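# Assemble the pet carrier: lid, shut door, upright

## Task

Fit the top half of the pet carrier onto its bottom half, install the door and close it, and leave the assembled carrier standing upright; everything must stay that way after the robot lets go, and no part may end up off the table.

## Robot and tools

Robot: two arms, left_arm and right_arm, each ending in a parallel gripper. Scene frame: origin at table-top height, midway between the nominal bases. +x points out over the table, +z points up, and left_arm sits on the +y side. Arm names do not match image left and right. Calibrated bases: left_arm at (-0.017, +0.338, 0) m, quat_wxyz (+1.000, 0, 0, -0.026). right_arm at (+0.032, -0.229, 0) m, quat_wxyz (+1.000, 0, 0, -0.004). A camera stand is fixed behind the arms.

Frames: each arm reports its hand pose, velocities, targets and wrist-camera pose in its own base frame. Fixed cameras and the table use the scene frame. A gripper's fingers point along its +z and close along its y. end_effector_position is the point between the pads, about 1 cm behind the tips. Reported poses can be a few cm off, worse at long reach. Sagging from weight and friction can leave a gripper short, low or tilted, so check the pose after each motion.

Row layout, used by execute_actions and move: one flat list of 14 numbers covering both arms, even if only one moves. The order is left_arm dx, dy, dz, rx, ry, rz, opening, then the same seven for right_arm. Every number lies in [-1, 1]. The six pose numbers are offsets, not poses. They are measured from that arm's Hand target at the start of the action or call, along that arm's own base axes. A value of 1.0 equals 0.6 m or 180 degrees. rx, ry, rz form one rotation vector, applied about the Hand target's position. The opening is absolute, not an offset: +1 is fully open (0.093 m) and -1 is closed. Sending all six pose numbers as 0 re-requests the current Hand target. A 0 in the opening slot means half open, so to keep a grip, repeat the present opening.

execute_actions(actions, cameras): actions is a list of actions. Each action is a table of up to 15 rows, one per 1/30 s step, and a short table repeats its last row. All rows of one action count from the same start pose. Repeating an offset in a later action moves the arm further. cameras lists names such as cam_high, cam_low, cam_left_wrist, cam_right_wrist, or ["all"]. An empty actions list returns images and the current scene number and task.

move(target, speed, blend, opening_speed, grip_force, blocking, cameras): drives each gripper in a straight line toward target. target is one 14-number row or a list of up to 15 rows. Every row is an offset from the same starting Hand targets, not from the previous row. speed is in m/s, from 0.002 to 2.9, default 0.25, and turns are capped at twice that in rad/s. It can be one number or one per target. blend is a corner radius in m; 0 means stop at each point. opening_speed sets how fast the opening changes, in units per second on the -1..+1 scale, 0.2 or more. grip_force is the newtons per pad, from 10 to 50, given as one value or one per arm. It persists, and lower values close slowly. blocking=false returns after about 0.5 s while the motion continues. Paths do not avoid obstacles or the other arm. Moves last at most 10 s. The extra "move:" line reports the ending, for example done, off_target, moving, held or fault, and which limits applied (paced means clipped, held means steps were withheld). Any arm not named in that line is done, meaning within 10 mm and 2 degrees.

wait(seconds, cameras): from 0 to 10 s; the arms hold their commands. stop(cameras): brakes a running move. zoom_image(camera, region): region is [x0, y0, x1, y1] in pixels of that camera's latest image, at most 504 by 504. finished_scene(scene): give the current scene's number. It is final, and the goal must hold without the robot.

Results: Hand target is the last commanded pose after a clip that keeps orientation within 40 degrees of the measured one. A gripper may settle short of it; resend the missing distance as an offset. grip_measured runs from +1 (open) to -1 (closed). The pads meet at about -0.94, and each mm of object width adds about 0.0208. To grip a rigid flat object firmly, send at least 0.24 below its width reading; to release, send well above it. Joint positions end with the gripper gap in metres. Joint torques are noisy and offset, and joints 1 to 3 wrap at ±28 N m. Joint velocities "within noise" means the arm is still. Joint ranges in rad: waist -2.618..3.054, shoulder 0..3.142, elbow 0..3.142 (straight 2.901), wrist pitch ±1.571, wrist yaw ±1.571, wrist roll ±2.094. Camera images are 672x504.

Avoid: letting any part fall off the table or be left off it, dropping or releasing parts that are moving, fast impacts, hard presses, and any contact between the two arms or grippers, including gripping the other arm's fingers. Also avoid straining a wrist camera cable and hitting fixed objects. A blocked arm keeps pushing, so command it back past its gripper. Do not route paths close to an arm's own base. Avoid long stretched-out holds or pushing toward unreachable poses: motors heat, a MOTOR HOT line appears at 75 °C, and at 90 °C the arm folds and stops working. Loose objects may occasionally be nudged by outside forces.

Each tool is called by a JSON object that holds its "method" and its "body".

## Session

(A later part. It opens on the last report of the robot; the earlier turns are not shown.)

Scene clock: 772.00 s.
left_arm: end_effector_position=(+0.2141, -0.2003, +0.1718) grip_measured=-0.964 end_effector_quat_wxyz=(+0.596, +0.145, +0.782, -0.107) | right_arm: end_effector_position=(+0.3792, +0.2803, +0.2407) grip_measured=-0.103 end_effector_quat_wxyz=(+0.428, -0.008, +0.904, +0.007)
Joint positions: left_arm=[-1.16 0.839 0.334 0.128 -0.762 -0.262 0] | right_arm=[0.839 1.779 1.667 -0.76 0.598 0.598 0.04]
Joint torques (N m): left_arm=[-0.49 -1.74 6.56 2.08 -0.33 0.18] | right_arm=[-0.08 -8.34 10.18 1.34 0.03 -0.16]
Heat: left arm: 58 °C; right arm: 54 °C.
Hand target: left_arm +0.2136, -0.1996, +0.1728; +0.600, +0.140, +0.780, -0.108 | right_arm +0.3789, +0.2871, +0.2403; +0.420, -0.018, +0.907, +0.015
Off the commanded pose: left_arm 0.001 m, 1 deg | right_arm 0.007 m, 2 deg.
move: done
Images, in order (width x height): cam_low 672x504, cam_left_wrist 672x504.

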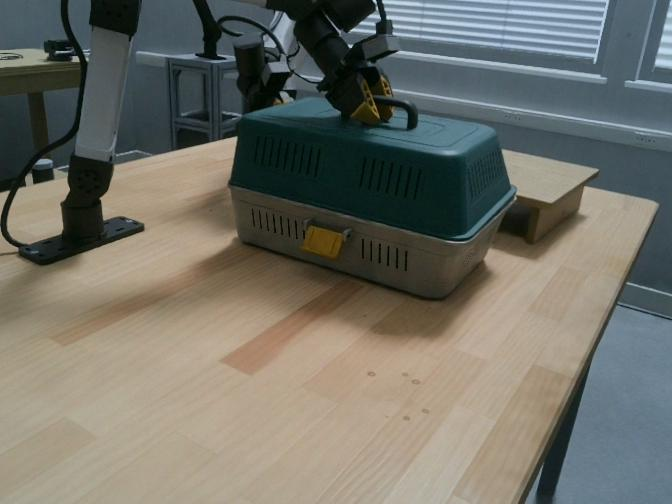

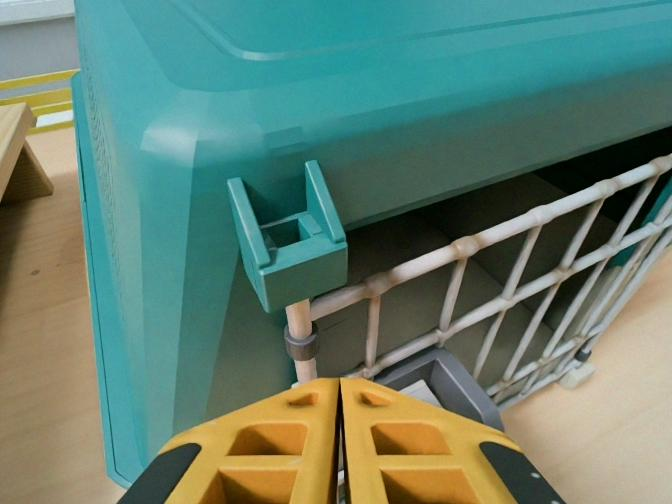

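{"method": "move", "body": {"target": [-0.06,0,0.02,0,0,0,-0.97,0.0,0.0,0.0,0.0,0.0,0.0,-0.1], "speed": 0.05, "cameras": ["cam_left_wrist","cam_low","cam_high"]}}

{"method": "zoom_image", "body": {"camera": "cam_left_wrist", "region": [180, 100, 450, 400]}}

{"method": "zoom_image", "body": {"camera": "cam_high", "region": [260, 180, 320, 280]}}

Scene clock: 776.37 s.
left_arm: end_effector_position=(+0.1768, -0.1969, +0.1660) grip_measured=-0.964 end_effector_quat_wxyz=(+0.590, +0.166, +0.785, -0.088) | right_arm: end_effector_position=(+0.3792, +0.2803, +0.2407) grip_measured=-0.103 end_effector_quat_wxyz=(+0.428, -0.008, +0.904, +0.007)
Joint positions: left_arm=[-1.39 0.774 0.35 -0.108 -0.966 -0.389 0] | right_arm=[0.839 1.779 1.667 -0.76 0.598 0.598 0.04]
Joint torques (N m): left_arm=[-0.24 -1.92 10.21 1.81 -0.41 -0.07] | right_arm=[-0.05 -8.36 10.17 1.35 0.01 -0.16]
Heat: left arm: 59 °C; right arm: 54 °C.
Hand target: left_arm +0.1776, -0.1997, +0.1848; +0.600, +0.140, +0.780, -0.108 | right_arm +0.3789, +0.2871, +0.2403; +0.420, -0.018, +0.907, +0.015
Off the commanded pose: left_arm 0.019 m, 4 deg | right_arm 0.007 m, 2 deg.
move: off_target (left_arm)
Images, in order (width x height): cam_high 672x504, cam_low 672x504, cam_left_wrist 672x504.

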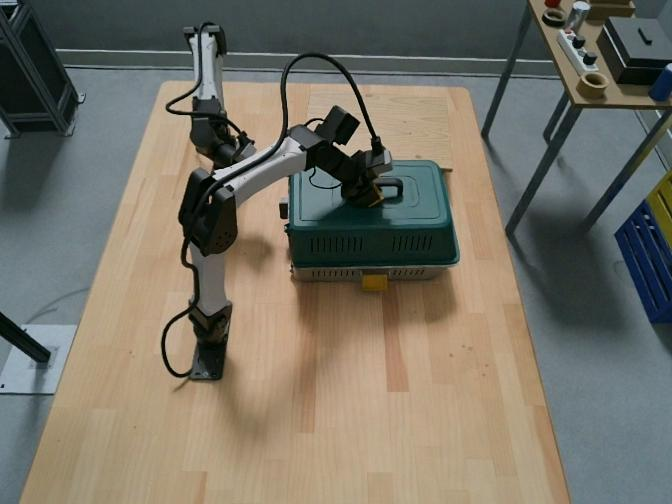

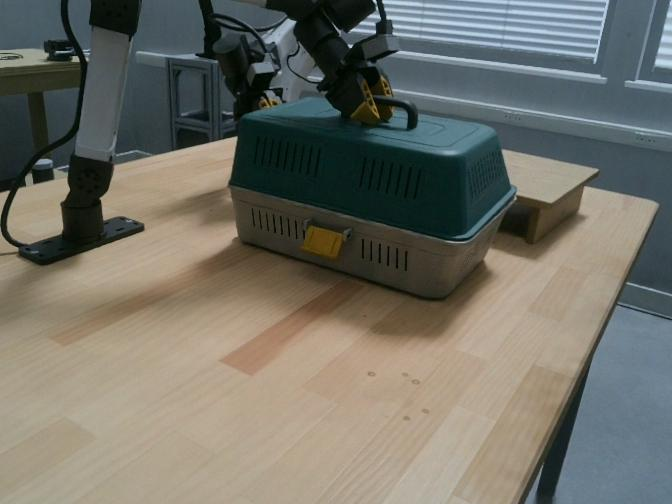

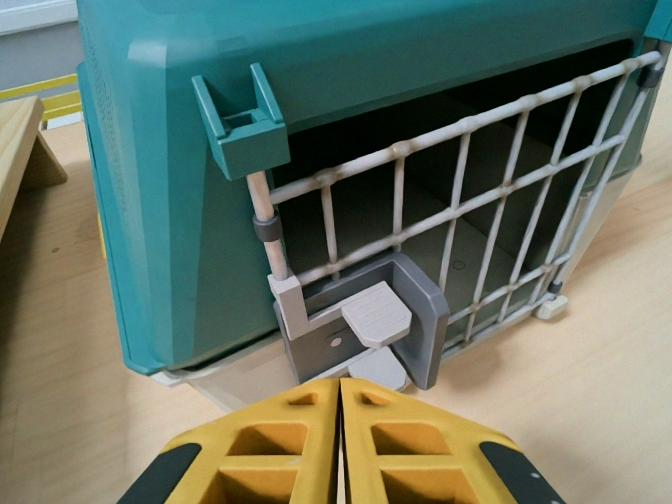

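Scaled by 1.680 from the camera's 672x504 image, which has a finer 960x720 frame.

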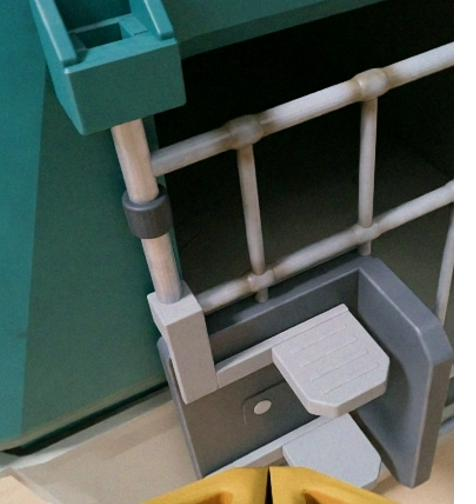

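Scaled by 5.040 from the camera's 672x504 image, which has a finer 960x720 frame.

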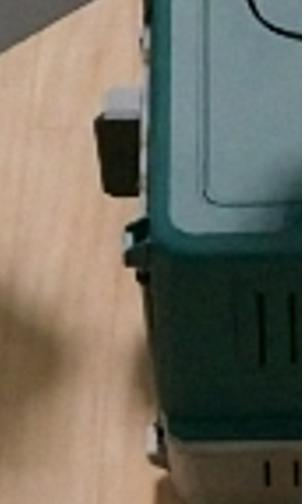

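{"method": "move", "body": {"target": [[0,0,0.02,0,0,0,-0.97,0.0,0.0,0.0,0.0,0.0,0.0,0.5],[0,0,0.02,0,0,0,-0.97,-0.04,0.0,0.09,0.0,0.0,0.0,0.5],[0,0,0.02,0,0,0,-0.97,-0.06,0.12,0.04,0.0,0.0,0.0,-0.97]], "speed": 0.12, "cameras": ["all"]}}

{"method": "zoom_image", "body": {"camera": "cam_low", "region": [200, 80, 560, 310]}}

Scene clock: 786.17 s.
left_arm: end_effector_position=(+0.1770, -0.1975, +0.1789) grip_measured=-0.964 end_effector_quat_wxyz=(+0.591, +0.165, +0.785, -0.088) | right_arm: end_effector_position=(+0.3457, +0.3440, +0.2689) grip_measured=-0.690 end_effector_quat_wxyz=(+0.434, -0.022, +0.900, -0.016)
Joint positions: left_arm=[-1.39 0.764 0.398 -0.163 -0.967 -0.39 0] | right_arm=[1.017 1.99 2.078 -1.084 0.735 0.741 0.012]
Joint torques (N m): left_arm=[-0.36 -1.84 9.99 1.8 -0.46 -0.07] | right_arm=[0.49 -9.43 9.35 1.36 -0.17 0.21]
Heat: left arm: 60 °C; right arm: 55 °C.
Hand target: left_arm +0.1776, -0.1997, +0.1966; +0.600, +0.141, +0.780, -0.108 | right_arm +0.3427, +0.3591, +0.2642; +0.420, -0.019, +0.907, +0.015
Off the commanded pose: left_arm 0.018 m, 4 deg | right_arm 0.016 m, 4 deg.
move: off_target (left_arm, right_arm); target 3's new opening was sent with right_arm's hand 0.015 m and 3 deg from that target

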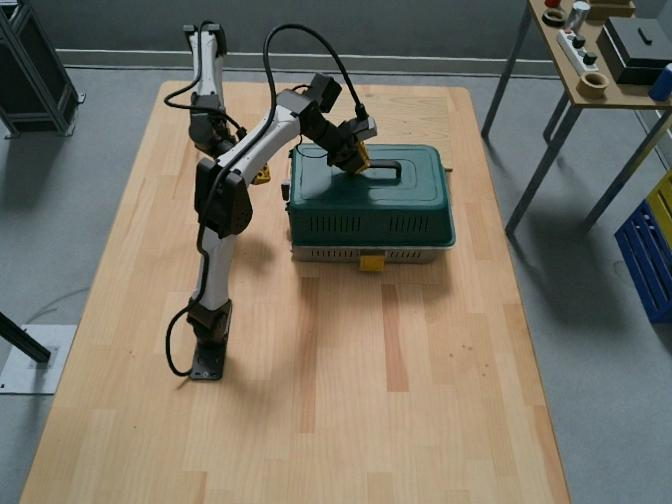

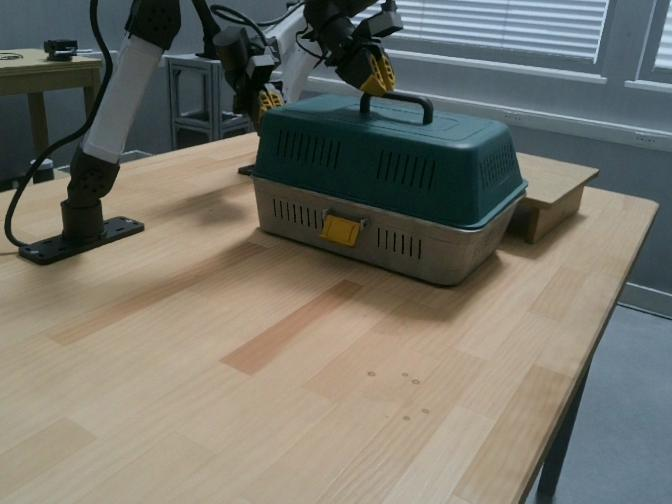

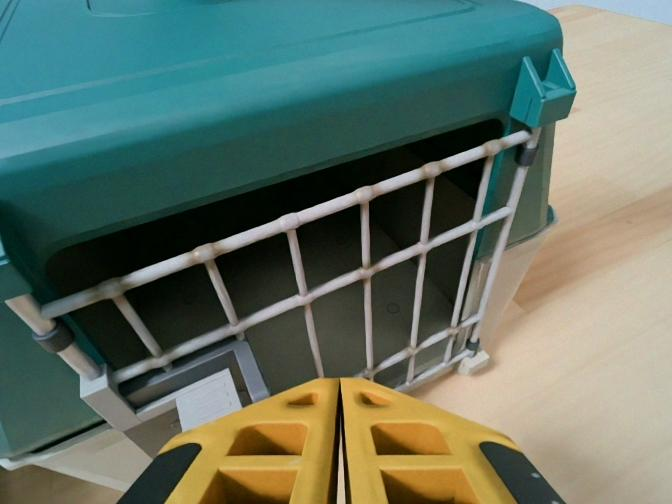

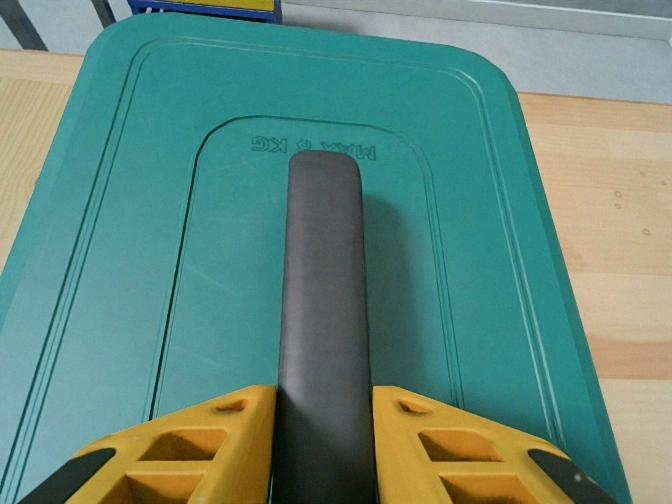

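Scaled by 1.400 from the camera's 672x504 image, which has a finer 960x720 frame.

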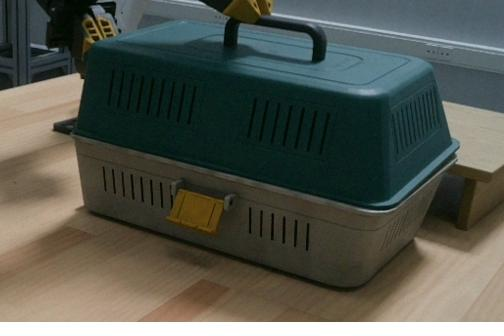

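{"method": "move", "body": {"target": [[0,0,0,0,0,0,-0.97,0.003,-0.025,0.008,0.0,0.0,0.0,0.5],[0,0,0,0,0,0,-0.97,-0.03,-0.025,0.16,0.0,0.0,0.0,0.5]], "speed": 0.12, "cameras": ["cam_high","cam_left_wrist","cam_low"]}}

{"method": "zoom_image", "body": {"camera": "cam_low", "region": [200, 80, 560, 310]}}

Scene clock: 793.63 s.
left_arm: end_effector_position=(+0.1770, -0.1975, +0.1789) grip_measured=-0.964 end_effector_quat_wxyz=(+0.591, +0.165, +0.785, -0.088) | right_arm: end_effector_position=(+0.3256, +0.3435, +0.3555) grip_measured=+0.497 end_effector_quat_wxyz=(+0.434, -0.025, +0.900, +0.032)
Joint positions: left_arm=[-1.39 0.764 0.398 -0.163 -0.967 -0.39 0] | right_arm=[1.039 2.206 2.84 -1.562 0.683 0.747 0.069]
Joint torques (N m): left_arm=[-0.28 -1.8 9.85 1.81 -0.46 -0.04] | right_arm=[0.18 -10.43 7.95 1.3 0.47 -0.12]
Heat: left arm: 60 °C; right arm: 55 °C.
Hand target: left_arm +0.1776, -0.1997, +0.1966; +0.600, +0.141, +0.780, -0.108 | right_arm +0.3249, +0.3441, +0.3601; +0.420, -0.019, +0.907, +0.015
Off the commanded pose: left_arm 0.018 m, 4 deg | right_arm 0.005 m, 3 deg.
elbow stopped short (right arm): the move would have taken joint 3 (elbow) straighter than the controller allows.
move: off_target (left_arm, right_arm)
Images, in order (width x height): cam_high 672x504, cam_low 672x504, cam_left_wrist 672x504.

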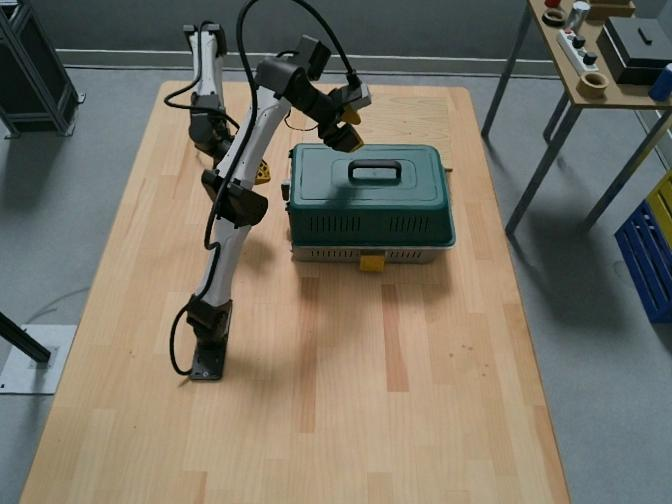

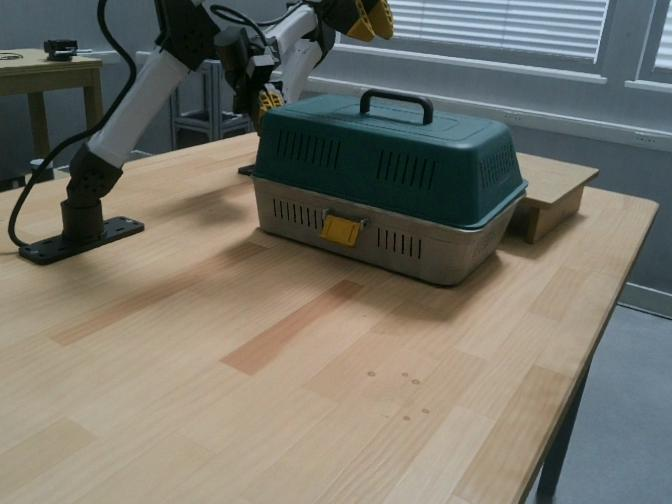

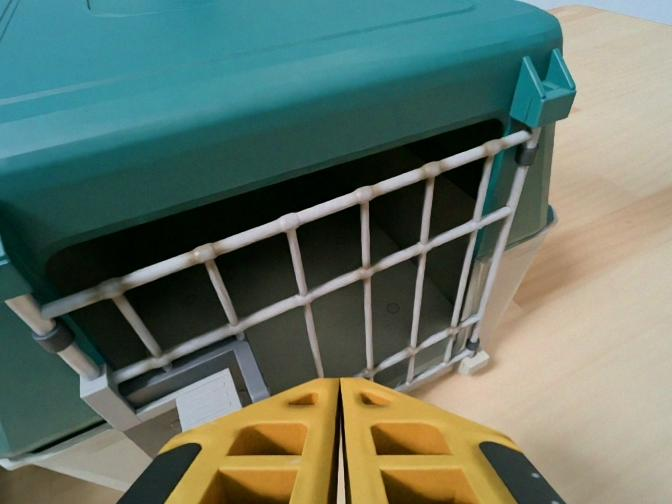

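Scaled by 1.400 from the camera's 672x504 image, which has a finer 960x720 frame.

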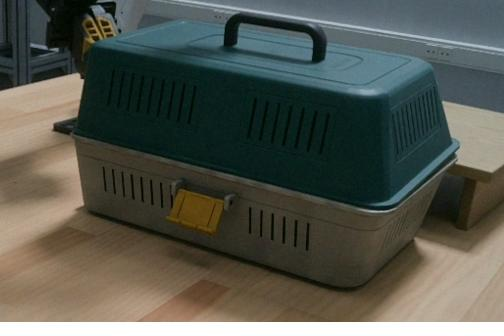

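{"method": "move", "body": {"target": [-0.11,0.08,0.05,0,0,0,-0.97,0,0,0,0.0,0.0,0.0,0.5], "speed": 0.12, "cameras": ["cam_left_wrist"]}}

{"method": "zoom_image", "body": {"camera": "cam_left_wrist", "region": [150, 60, 450, 400]}}

Scene clock: 799.13 s.
left_arm: end_effector_position=(+0.1139, -0.1485, +0.2188) grip_measured=-0.964 end_effector_quat_wxyz=(+0.600, +0.152, +0.780, -0.094) | right_arm: end_effector_position=(+0.3255, +0.3434, +0.3555) grip_measured=+0.497 end_effector_quat_wxyz=(+0.434, -0.025, +0.900, +0.032)
Joint positions: left_arm=[-1.967 0.927 0.732 -1.548 -1.301 -1.713 0] | right_arm=[1.039 2.206 2.84 -1.563 0.683 0.747 0.069]
Joint torques (N m): left_arm=[-0.39 0.09 8.16 -0.11 -0.67 -0.09] | right_arm=[0.21 -10.44 7.95 1.29 0.47 -0.12]
Heat: left arm: 60 °C; right arm: 55 °C.
Hand target: left_arm +0.1116, -0.1517, +0.2267; +0.600, +0.140, +0.780, -0.108 | right_arm +0.3249, +0.3441, +0.3602; +0.420, -0.019, +0.907, +0.015
Off the commanded pose: left_arm 0.009 m, 2 deg | right_arm 0.005 m, 3 deg.
elbow stopped short (right arm): the move would have taken joint 3 (elbow) straighter than the controller allows.
move: off_target (right_arm)
Images, in order (width x height): cam_left_wrist 672x504.

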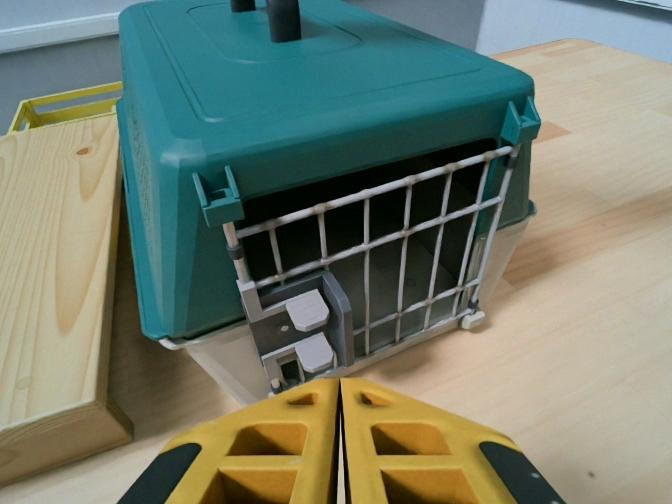

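Scaled by 1.482 from the camera's 672x504 image, which has a finer 960x720 frame.

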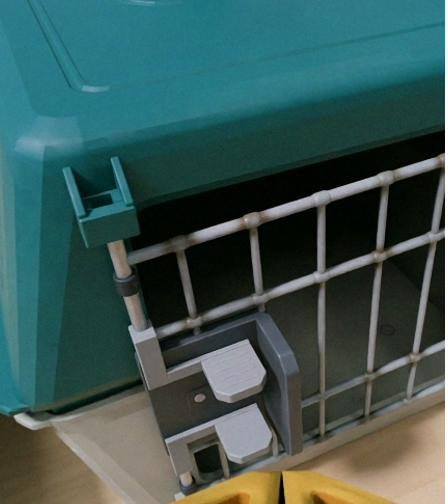

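{"method": "move", "body": {"target": [[0,0,0,0,0,0,-0.97,0.03,0.15,-0.04,0.0,0.0,0.0,-0.97],[0,0,0,0,0,0,-0.97,0.03,0.15,-0.15,0.0,0.0,0.0,-0.97]], "speed": 0.08, "cameras": ["cam_left_wrist","cam_low","cam_high","cam_right_wrist"]}}

Scene clock: 808.73 s.
left_arm: end_effector_position=(+0.1139, -0.1485, +0.2188) grip_measured=-0.964 end_effector_quat_wxyz=(+0.600, +0.152, +0.780, -0.094) | right_arm: end_effector_position=(+0.3437, +0.4323, +0.2661) grip_measured=-0.963 end_effector_quat_wxyz=(+0.436, -0.036, +0.899, +0.030)
Joint positions: left_arm=[-1.967 0.927 0.732 -1.548 -1.301 -1.714 0] | right_arm=[1.101 2.449 2.84 -1.356 0.719 0.788 0]
Joint torques (N m): left_arm=[-0.21 -0.16 8.16 -0.02 -0.71 0] | right_arm=[0.1 -13.04 8.99 1.23 0.42 0.06]
Heat: left arm: 60 °C; right arm: 54 °C.
Hand target: left_arm +0.1120, -0.1519, +0.2265; +0.599, +0.141, +0.780, -0.109 (not the last commanded pose) | right_arm +0.3429, +0.4341, +0.2702; +0.420, -0.019, +0.907, +0.015
Off the commanded pose: left_arm 0.009 m, 2 deg | right_arm 0.005 m, 3 deg.
elbow stopped short (right arm): the move would have taken joint 3 (elbow) straighter than the controller allows.
move: off_target (right_arm)

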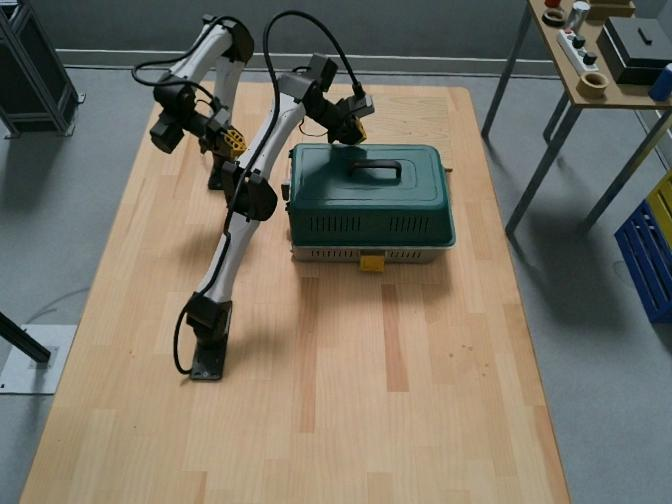

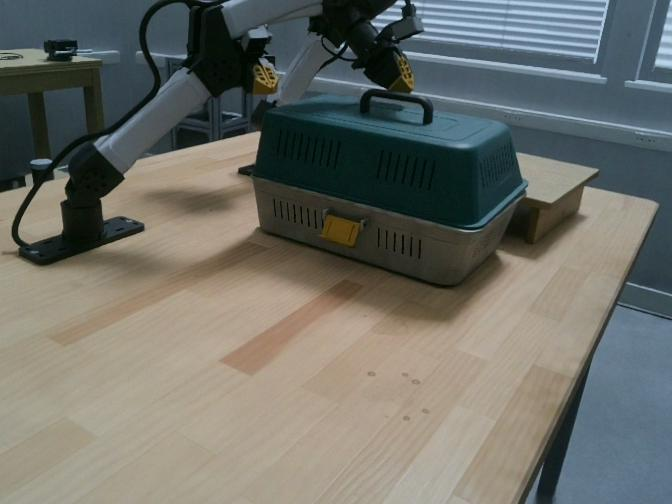

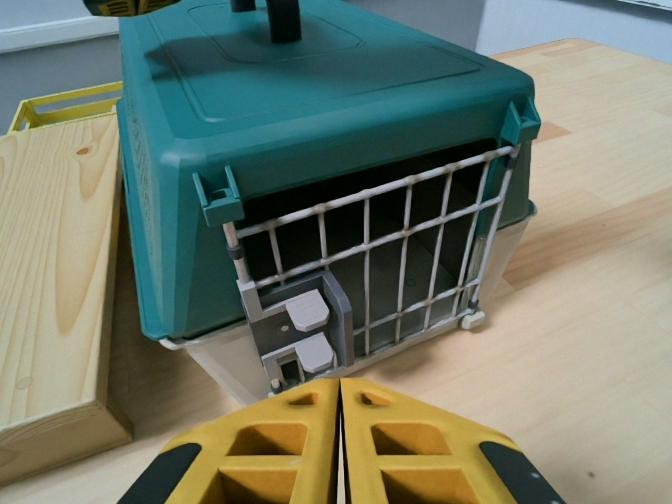

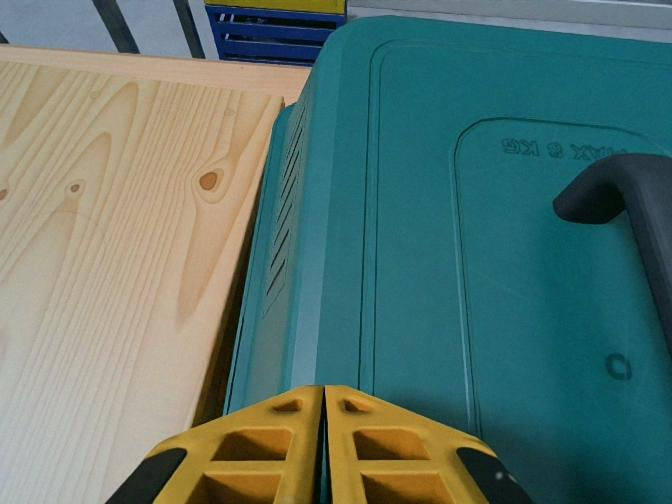

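{"method": "move", "body": {"target": [0,0,0,0,0,0,-0.97,-0.06,-0.02,-0.11,0.0,0.0,0.0,-0.97], "speed": 0.05, "cameras": ["cam_left_wrist","cam_low","cam_right_wrist"]}}

{"method": "zoom_image", "body": {"camera": "cam_left_wrist", "region": [130, 60, 430, 400]}}

Scene clock: 814.63 s.
left_arm: end_effector_position=(+0.1139, -0.1485, +0.2188) grip_measured=-0.964 end_effector_quat_wxyz=(+0.600, +0.152, +0.780, -0.094) | right_arm: end_effector_position=(+0.3290, +0.4272, +0.2420) grip_measured=-0.963 end_effector_quat_wxyz=(+0.476, +0.024, +0.877, +0.049)
Joint positions: left_arm=[-1.967 0.927 0.732 -1.548 -1.301 -1.714 0] | right_arm=[1.147 2.166 2.168 -0.935 0.831 0.913 0]
Joint torques (N m): left_arm=[-0.29 -0.24 7.94 0.01 -0.69 0.03] | right_arm=[1.2 -12.25 3.66 0.31 -0.37 0.08]
Heat: left arm: 61 °C; right arm: 54 °C.
Hand target: left_arm +0.1120, -0.1519, +0.2265; +0.599, +0.141, +0.780, -0.109 | right_arm +0.3069, +0.4220, +0.2041; +0.420, -0.019, +0.907, +0.015
Off the commanded pose: left_arm 0.009 m, 2 deg | right_arm 0.044 m, 10 deg.
move: off_target (right_arm)
Images, in order (width x height): cam_low 672x504, cam_left_wrist 672x504, cam_right_wrist 672x504.

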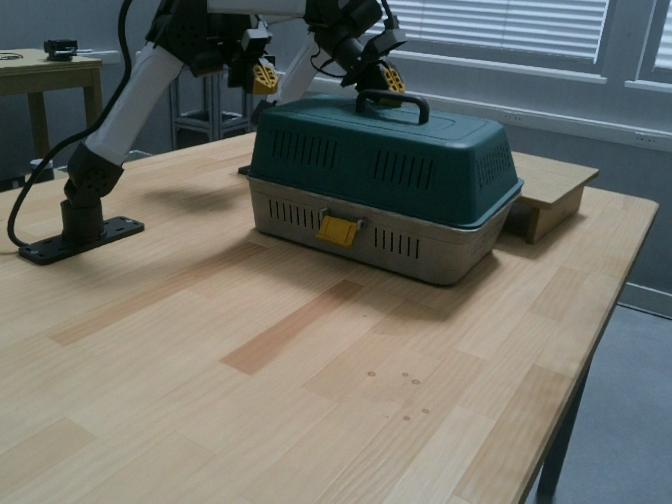

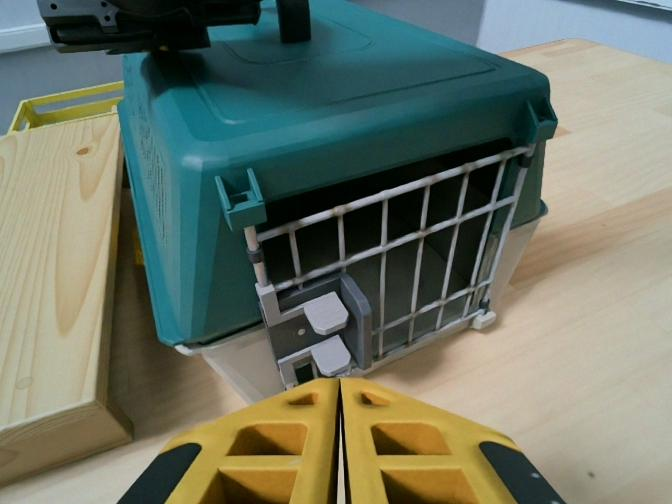

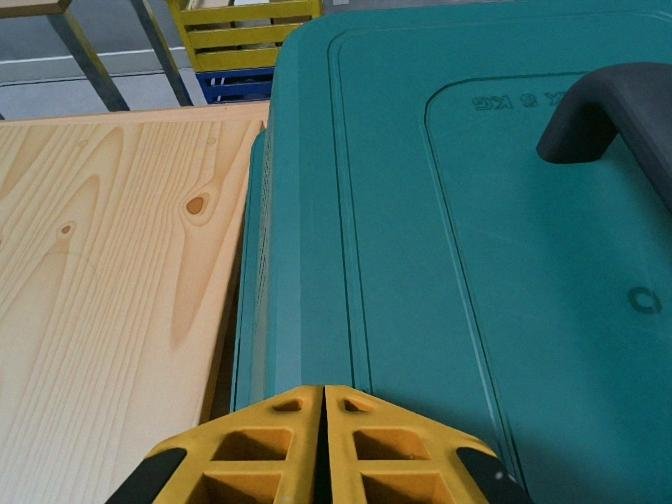

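Scaled by 1.482 from the camera's 672x504 image, which has a finer 960x720 frame.

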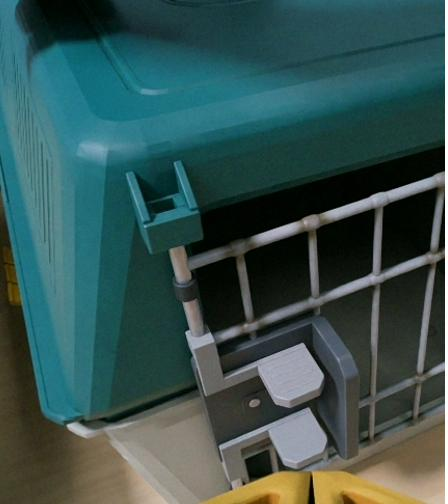

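{"method": "move", "body": {"target": [[0.13,0.0,-0.086,0,0,0,-0.97,0,0,0,0.0,0.0,0.0,-0.97],[0.19,0.0,-0.086,0,0,0,-0.97,0,0,0,0.0,0.0,0.0,-0.97]], "speed": 0.05, "cameras": ["cam_left_wrist","cam_low"]}}

{"method": "zoom_image", "body": {"camera": "cam_left_wrist", "region": [180, 60, 500, 400]}}

Scene clock: 837.40 s.
left_arm: end_effector_position=(+0.2208, -0.1513, +0.1713) grip_measured=-0.964 end_effector_quat_wxyz=(+0.589, +0.148, +0.787, -0.109) | right_arm: end_effector_position=(+0.3320, +0.4224, +0.2420) grip_measured=-0.963 end_effector_quat_wxyz=(+0.485, +0.029, +0.873, +0.037)
Joint positions: left_arm=[-0.925 0.548 0.277 -0.063 -0.532 -0.172 0] | right_arm=[1.145 2.166 2.16 -0.933 0.861 0.913 0]
Joint torques (N m): left_arm=[1.06 1.58 6.6 2.68 -0.11 0.29] | right_arm=[1.54 -12.64 3.78 0.32 -0.63 0.1]
Heat: left arm: 60 °C; right arm: 52 °C.
Hand target: left_arm +0.2260, -0.1518, +0.1749; +0.599, +0.141, +0.780, -0.109 | right_arm +0.3068, +0.4221, +0.2041; +0.420, -0.019, +0.907, +0.015
Off the commanded pose: left_arm 0.006 m, 2 deg | right_arm 0.045 m, 10 deg.
move: off_target (right_arm)
Images, in order (width x height): cam_low 672x504, cam_left_wrist 672x504.

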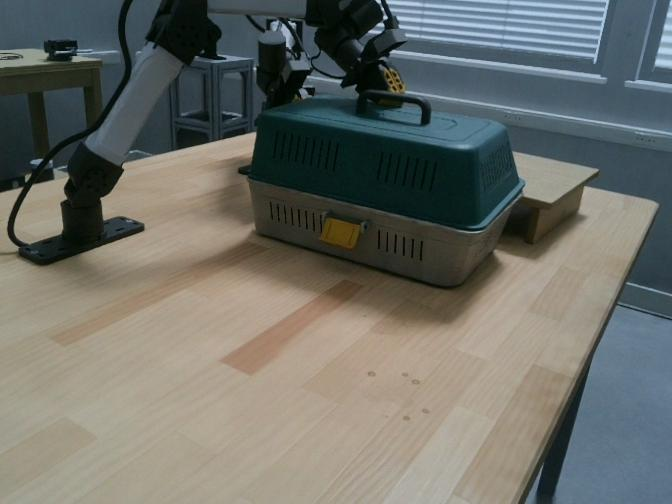

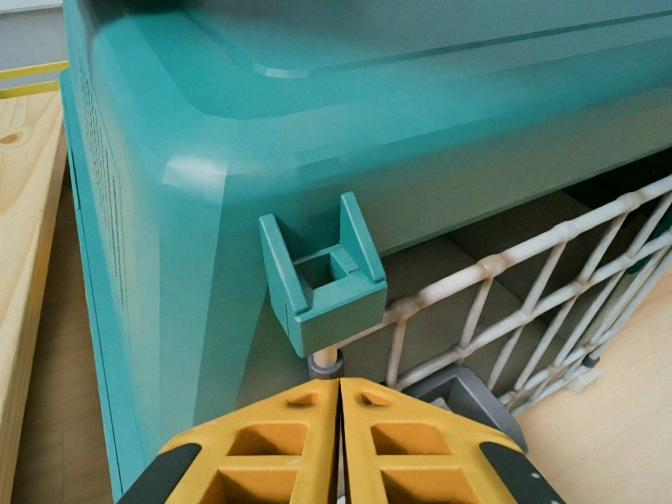

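Scaled by 1.482 from the camera's 672x504 image, which has a finer 960x720 frame.

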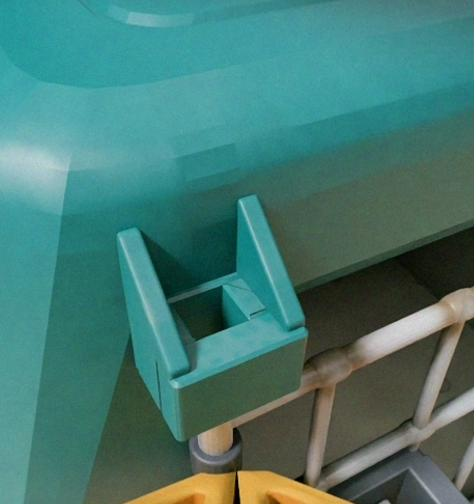

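{"method": "zoom_image", "body": {"camera": "cam_low", "region": [420, 130, 560, 290]}}

{"method": "zoom_image", "body": {"camera": "cam_low", "region": [230, 90, 450, 290]}}

Scaled by 3.150 from the camera's 672x504 image, which has a finer 960x720 frame.

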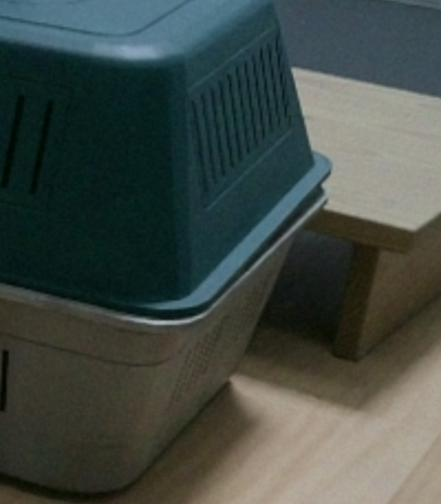

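Scaled by 2.291 from the camera's 672x504 image, which has a finer 960x720 frame.

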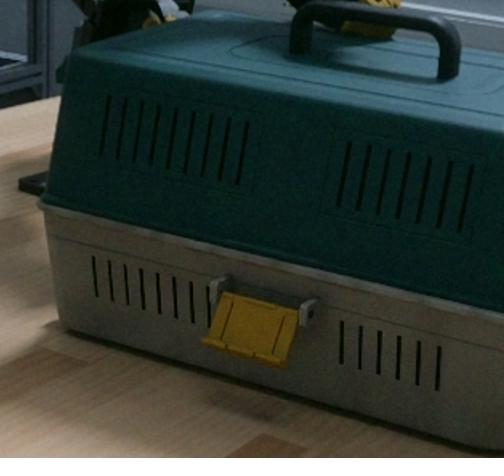

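{"method": "move", "body": {"target": [[0.0,0.0,0.0,0,0,0,-0.97,0.03,0,0.16,0.0,0.0,0.0,-0.97],[-0.06,0.0,0.03,0,0,0,-0.97,0.035,-0.14,0.18,0.0,0.0,0.0,0.5]], "speed": 0.12, "cameras": ["cam_right_wrist","cam_low","cam_high","cam_left_wrist"]}}

Scene clock: 850.07 s.
left_arm: end_effector_position=(+0.1896, -0.1513, +0.1733) grip_measured=-0.964 end_effector_quat_wxyz=(+0.587, +0.164, +0.788, -0.090) | right_arm: end_effector_position=(+0.3293, +0.3406, +0.3004) grip_measured=+0.497 end_effector_quat_wxyz=(+0.412, -0.021, +0.911, +0.000)
Joint positions: left_arm=[-1.181 0.464 0.311 -0.274 -0.776 -0.255 0] | right_arm=[1.03 2.027 2.303 -1.301 0.687 0.783 0.069]
Joint torques (N m): left_arm=[-0.43 -0.16 10.36 2.01 -0.36 -0.08] | right_arm=[-0.36 -14.16 5.71 1.4 0.33 -0.14]
Heat: left arm: 60 °C; right arm: 54 °C.
Hand target: left_arm +0.1900, -0.1519, +0.1930; +0.599, +0.142, +0.780, -0.109 | right_arm +0.3278, +0.3380, +0.3122; +0.420, -0.018, +0.907, +0.015
Off the commanded pose: left_arm 0.020 m, 4 deg | right_arm 0.012 m, 2 deg.
elbow stopped short (right arm): the move would have taken joint 3 (elbow) straighter than the controller allows.
move: off_target (left_arm, right_arm); target 2's new opening was sent with right_arm's hand 0.012 m and 2 deg from that target

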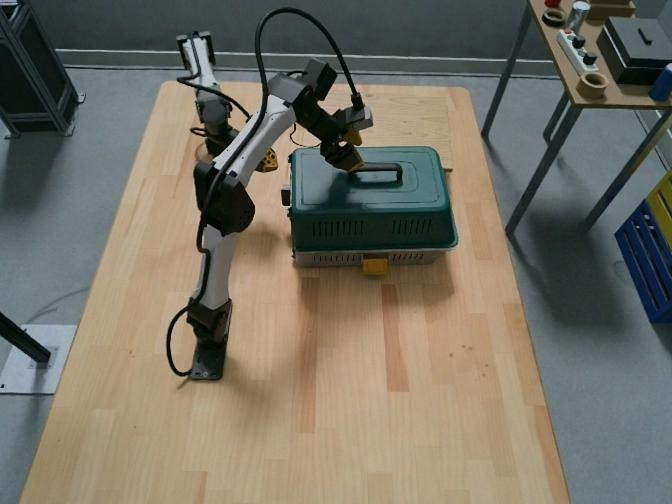

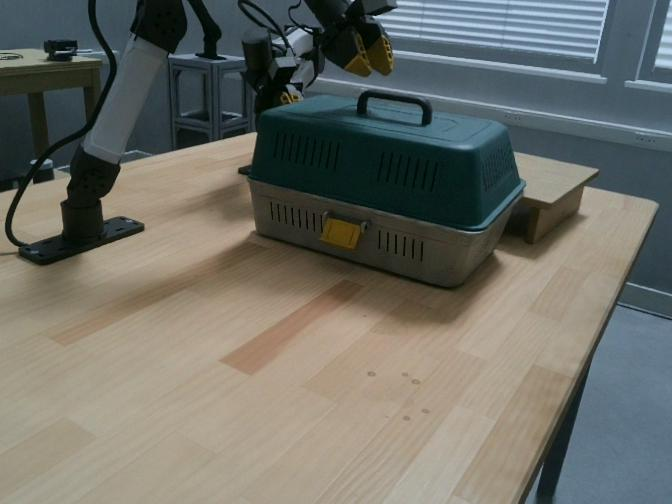

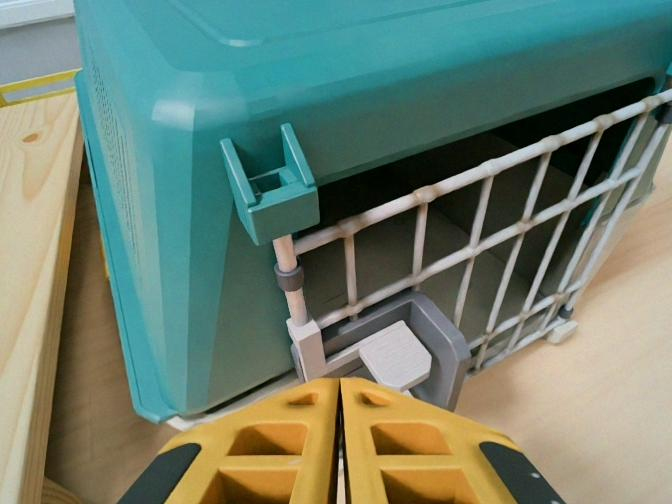

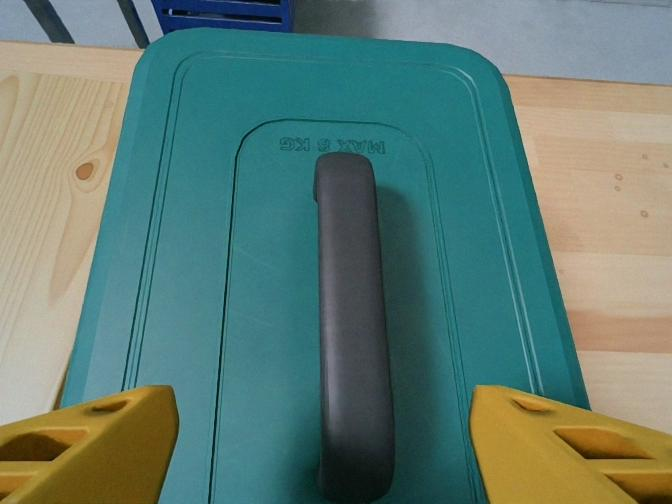

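{"method": "move", "body": {"target": [[0,0.0,0.0,0,0,0,-0.97,0.065,-0.013,-0.03,0.0,0.0,0.0,0.4],[0,0.0,0.0,0,0,0,-0.97,0.065,-0.013,-0.1,0.0,0.0,0.0,0.4]], "speed": 0.1, "cameras": ["cam_right_wrist","cam_low"]}}

Scene clock: 855.17 s.
left_arm: end_effector_position=(+0.1896, -0.1513, +0.1733) grip_measured=-0.964 end_effector_quat_wxyz=(+0.587, +0.164, +0.788, -0.090) | right_arm: end_effector_position=(+0.3659, +0.3281, +0.2437) grip_measured=+0.402 end_effector_quat_wxyz=(+0.409, -0.021, +0.912, -0.002)
Joint positions: left_arm=[-1.181 0.464 0.311 -0.274 -0.776 -0.255 0] | right_arm=[0.935 1.95 1.942 -0.965 0.634 0.687 0.065]
Joint torques (N m): left_arm=[-0.28 -0.06 10.36 2 -0.33 -0.06] | right_arm=[-0.28 -13.23 6.08 1.67 0.29 -0.13]
Heat: left arm: 62 °C; right arm: 55 °C.
Hand target: left_arm +0.1900, -0.1519, +0.1930; +0.599, +0.142, +0.780, -0.109 | right_arm +0.3669, +0.3302, +0.2521; +0.420, -0.019, +0.907, +0.015
Off the commanded pose: left_arm 0.020 m, 4 deg | right_arm 0.009 m, 2 deg.
move: off_target (left_arm)
Images, in order (width x height): cam_low 672x504, cam_right_wrist 672x504.

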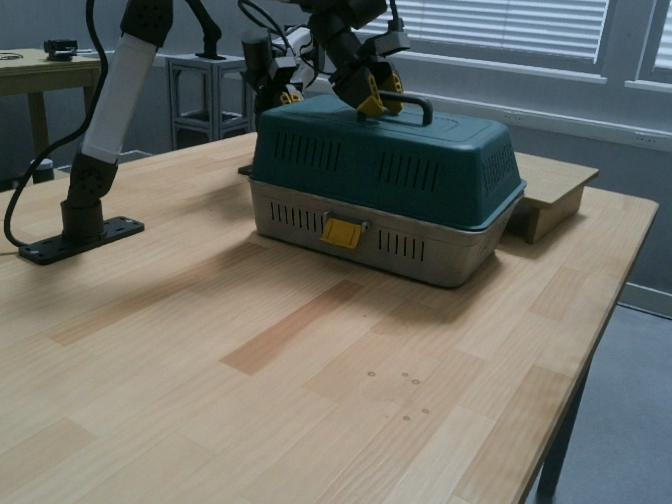

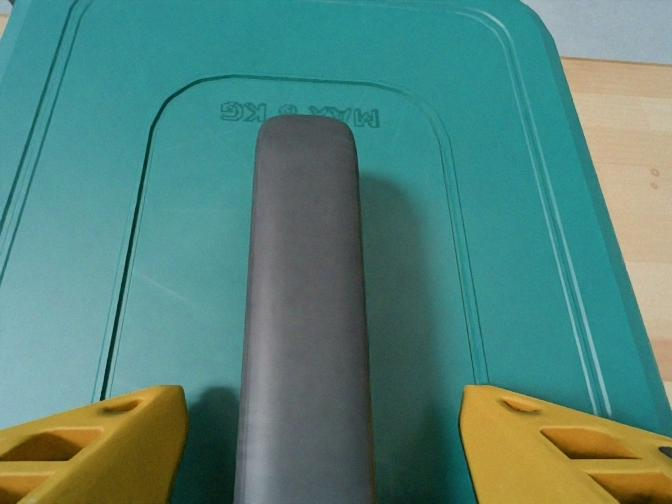

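{"method": "move", "body": {"target": [[0,0.0,0.0,0,0,0,-0.97,0.01,0.01,0,0.0,0.0,0.0,0.4],[0,0.0,0.0,0,0,0,-0.97,0.01,0.01,0,0.0,0.0,0.0,-1]], "speed": 0.1, "opening_speed": 0.8, "cameras": ["cam_right_wrist"]}}

Scene clock: 860.33 s.
left_arm: end_effector_position=(+0.1896, -0.1513, +0.1733) grip_measured=-0.964 end_effector_quat_wxyz=(+0.587, +0.164, +0.788, -0.090) | right_arm: end_effector_position=(+0.3670, +0.3308, +0.2433) grip_measured=-0.606 end_effector_quat_wxyz=(+0.410, -0.023, +0.912, +0.002)
Joint positions: left_arm=[-1.181 0.464 0.311 -0.274 -0.776 -0.255 0] | right_arm=[0.935 1.953 1.942 -0.952 0.629 0.681 0.016]
Joint torques (N m): left_arm=[-0.4 -0.17 10.39 1.98 -0.34 -0.02] | right_arm=[-0.55 -10.17 10.52 1.48 0.33 -0.12]
Heat: left arm: 63 °C; right arm: 55 °C.
Hand target: left_arm +0.1900, -0.1519, +0.1930; +0.599, +0.142, +0.780, -0.109 | right_arm +0.3729, +0.3362, +0.2521; +0.420, -0.018, +0.907, +0.015
Off the commanded pose: left_arm 0.020 m, 4 deg | right_arm 0.012 m, 2 deg.
move: off_target (left_arm, right_arm); target 2's new opening was sent with right_arm's hand 0.014 m and 3 deg from that target
Images, in order (width x height): cam_right_wrist 672x504.

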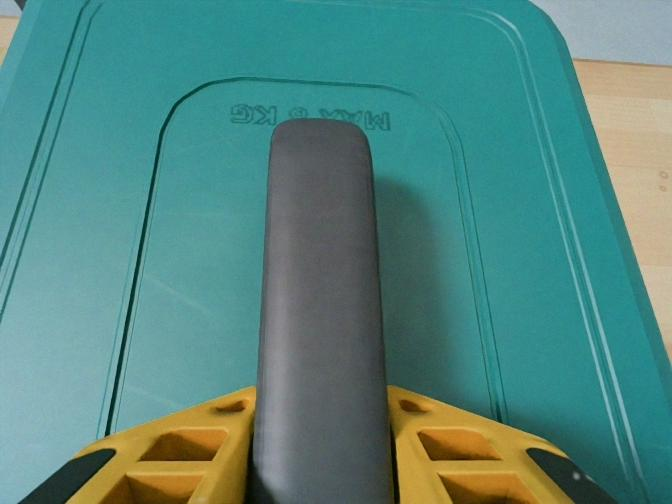

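{"method": "move", "body": {"target": [[0,0.0,0.0,0,0,0,-0.97,0.0,-0.01,0.05,0.0,-0.02,0.0,-1]], "speed": 0.04, "cameras": ["cam_left_wrist","cam_low"]}}

{"method": "zoom_image", "body": {"camera": "cam_low", "region": [420, 130, 560, 290]}}

{"method": "zoom_image", "body": {"camera": "cam_left_wrist", "region": [180, 80, 380, 400]}}

Scene clock: 866.70 s.
left_arm: end_effector_position=(+0.1896, -0.1513, +0.1733) grip_measured=-0.964 end_effector_quat_wxyz=(+0.587, +0.164, +0.788, -0.090) | right_arm: end_effector_position=(+0.3670, +0.3308, +0.2453) grip_measured=-0.615 end_effector_quat_wxyz=(+0.411, -0.030, +0.911, -0.001)
Joint positions: left_arm=[-1.181 0.464 0.311 -0.274 -0.776 -0.255 0] | right_arm=[0.935 1.953 1.949 -0.957 0.629 0.665 0.016]
Joint torques (N m): left_arm=[-0.47 -0.23 10.33 2.01 -0.36 -0.08] | right_arm=[-0.16 -13.96 12.34 1.48 0.75 -0.27]
Heat: left arm: 64 °C; right arm: 53 °C.
Hand target: left_arm +0.1900, -0.1519, +0.1930; +0.599, +0.142, +0.780, -0.109 | right_arm +0.3729, +0.3302, +0.2821; +0.448, -0.019, +0.894, +0.014
Off the commanded pose: left_arm 0.020 m, 4 deg | right_arm 0.037 m, 5 deg.
move: off_target (left_arm, right_arm)
Images, in order (width x height): cam_low 672x504, cam_left_wrist 672x504.

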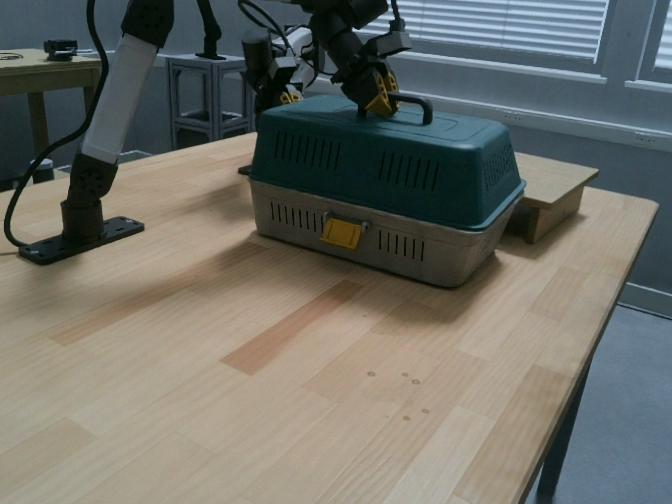

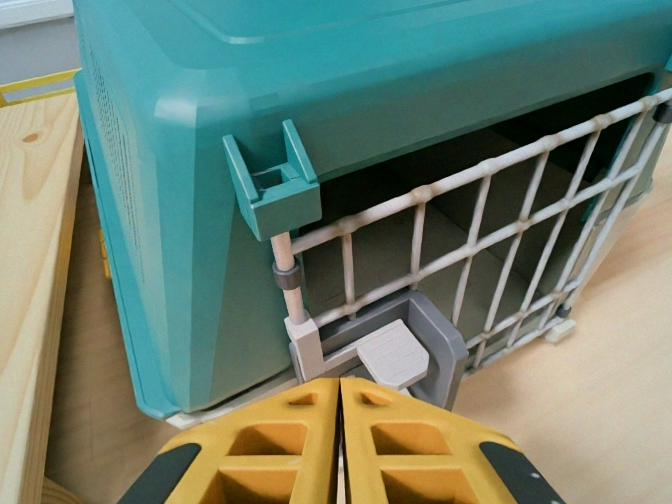

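Scaled by 3.150 from the camera's 672x504 image, which has a finer 960x720 frame.

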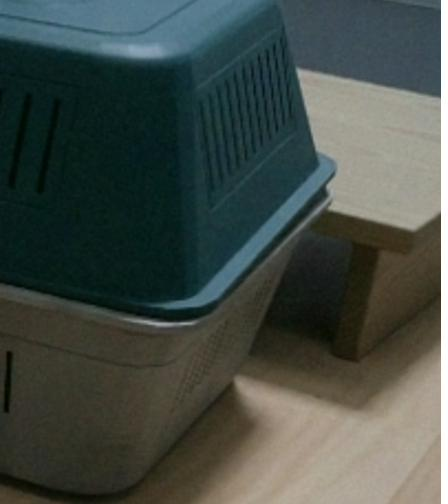

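Scaled by 1.575 from the camera's 672x504 image, which has a finer 960x720 frame.

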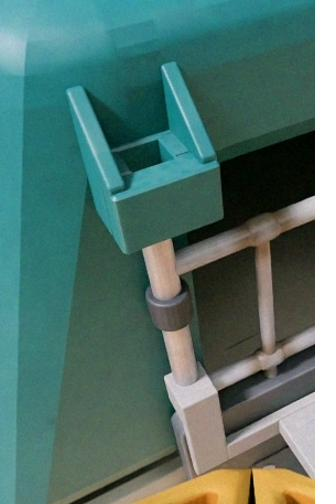

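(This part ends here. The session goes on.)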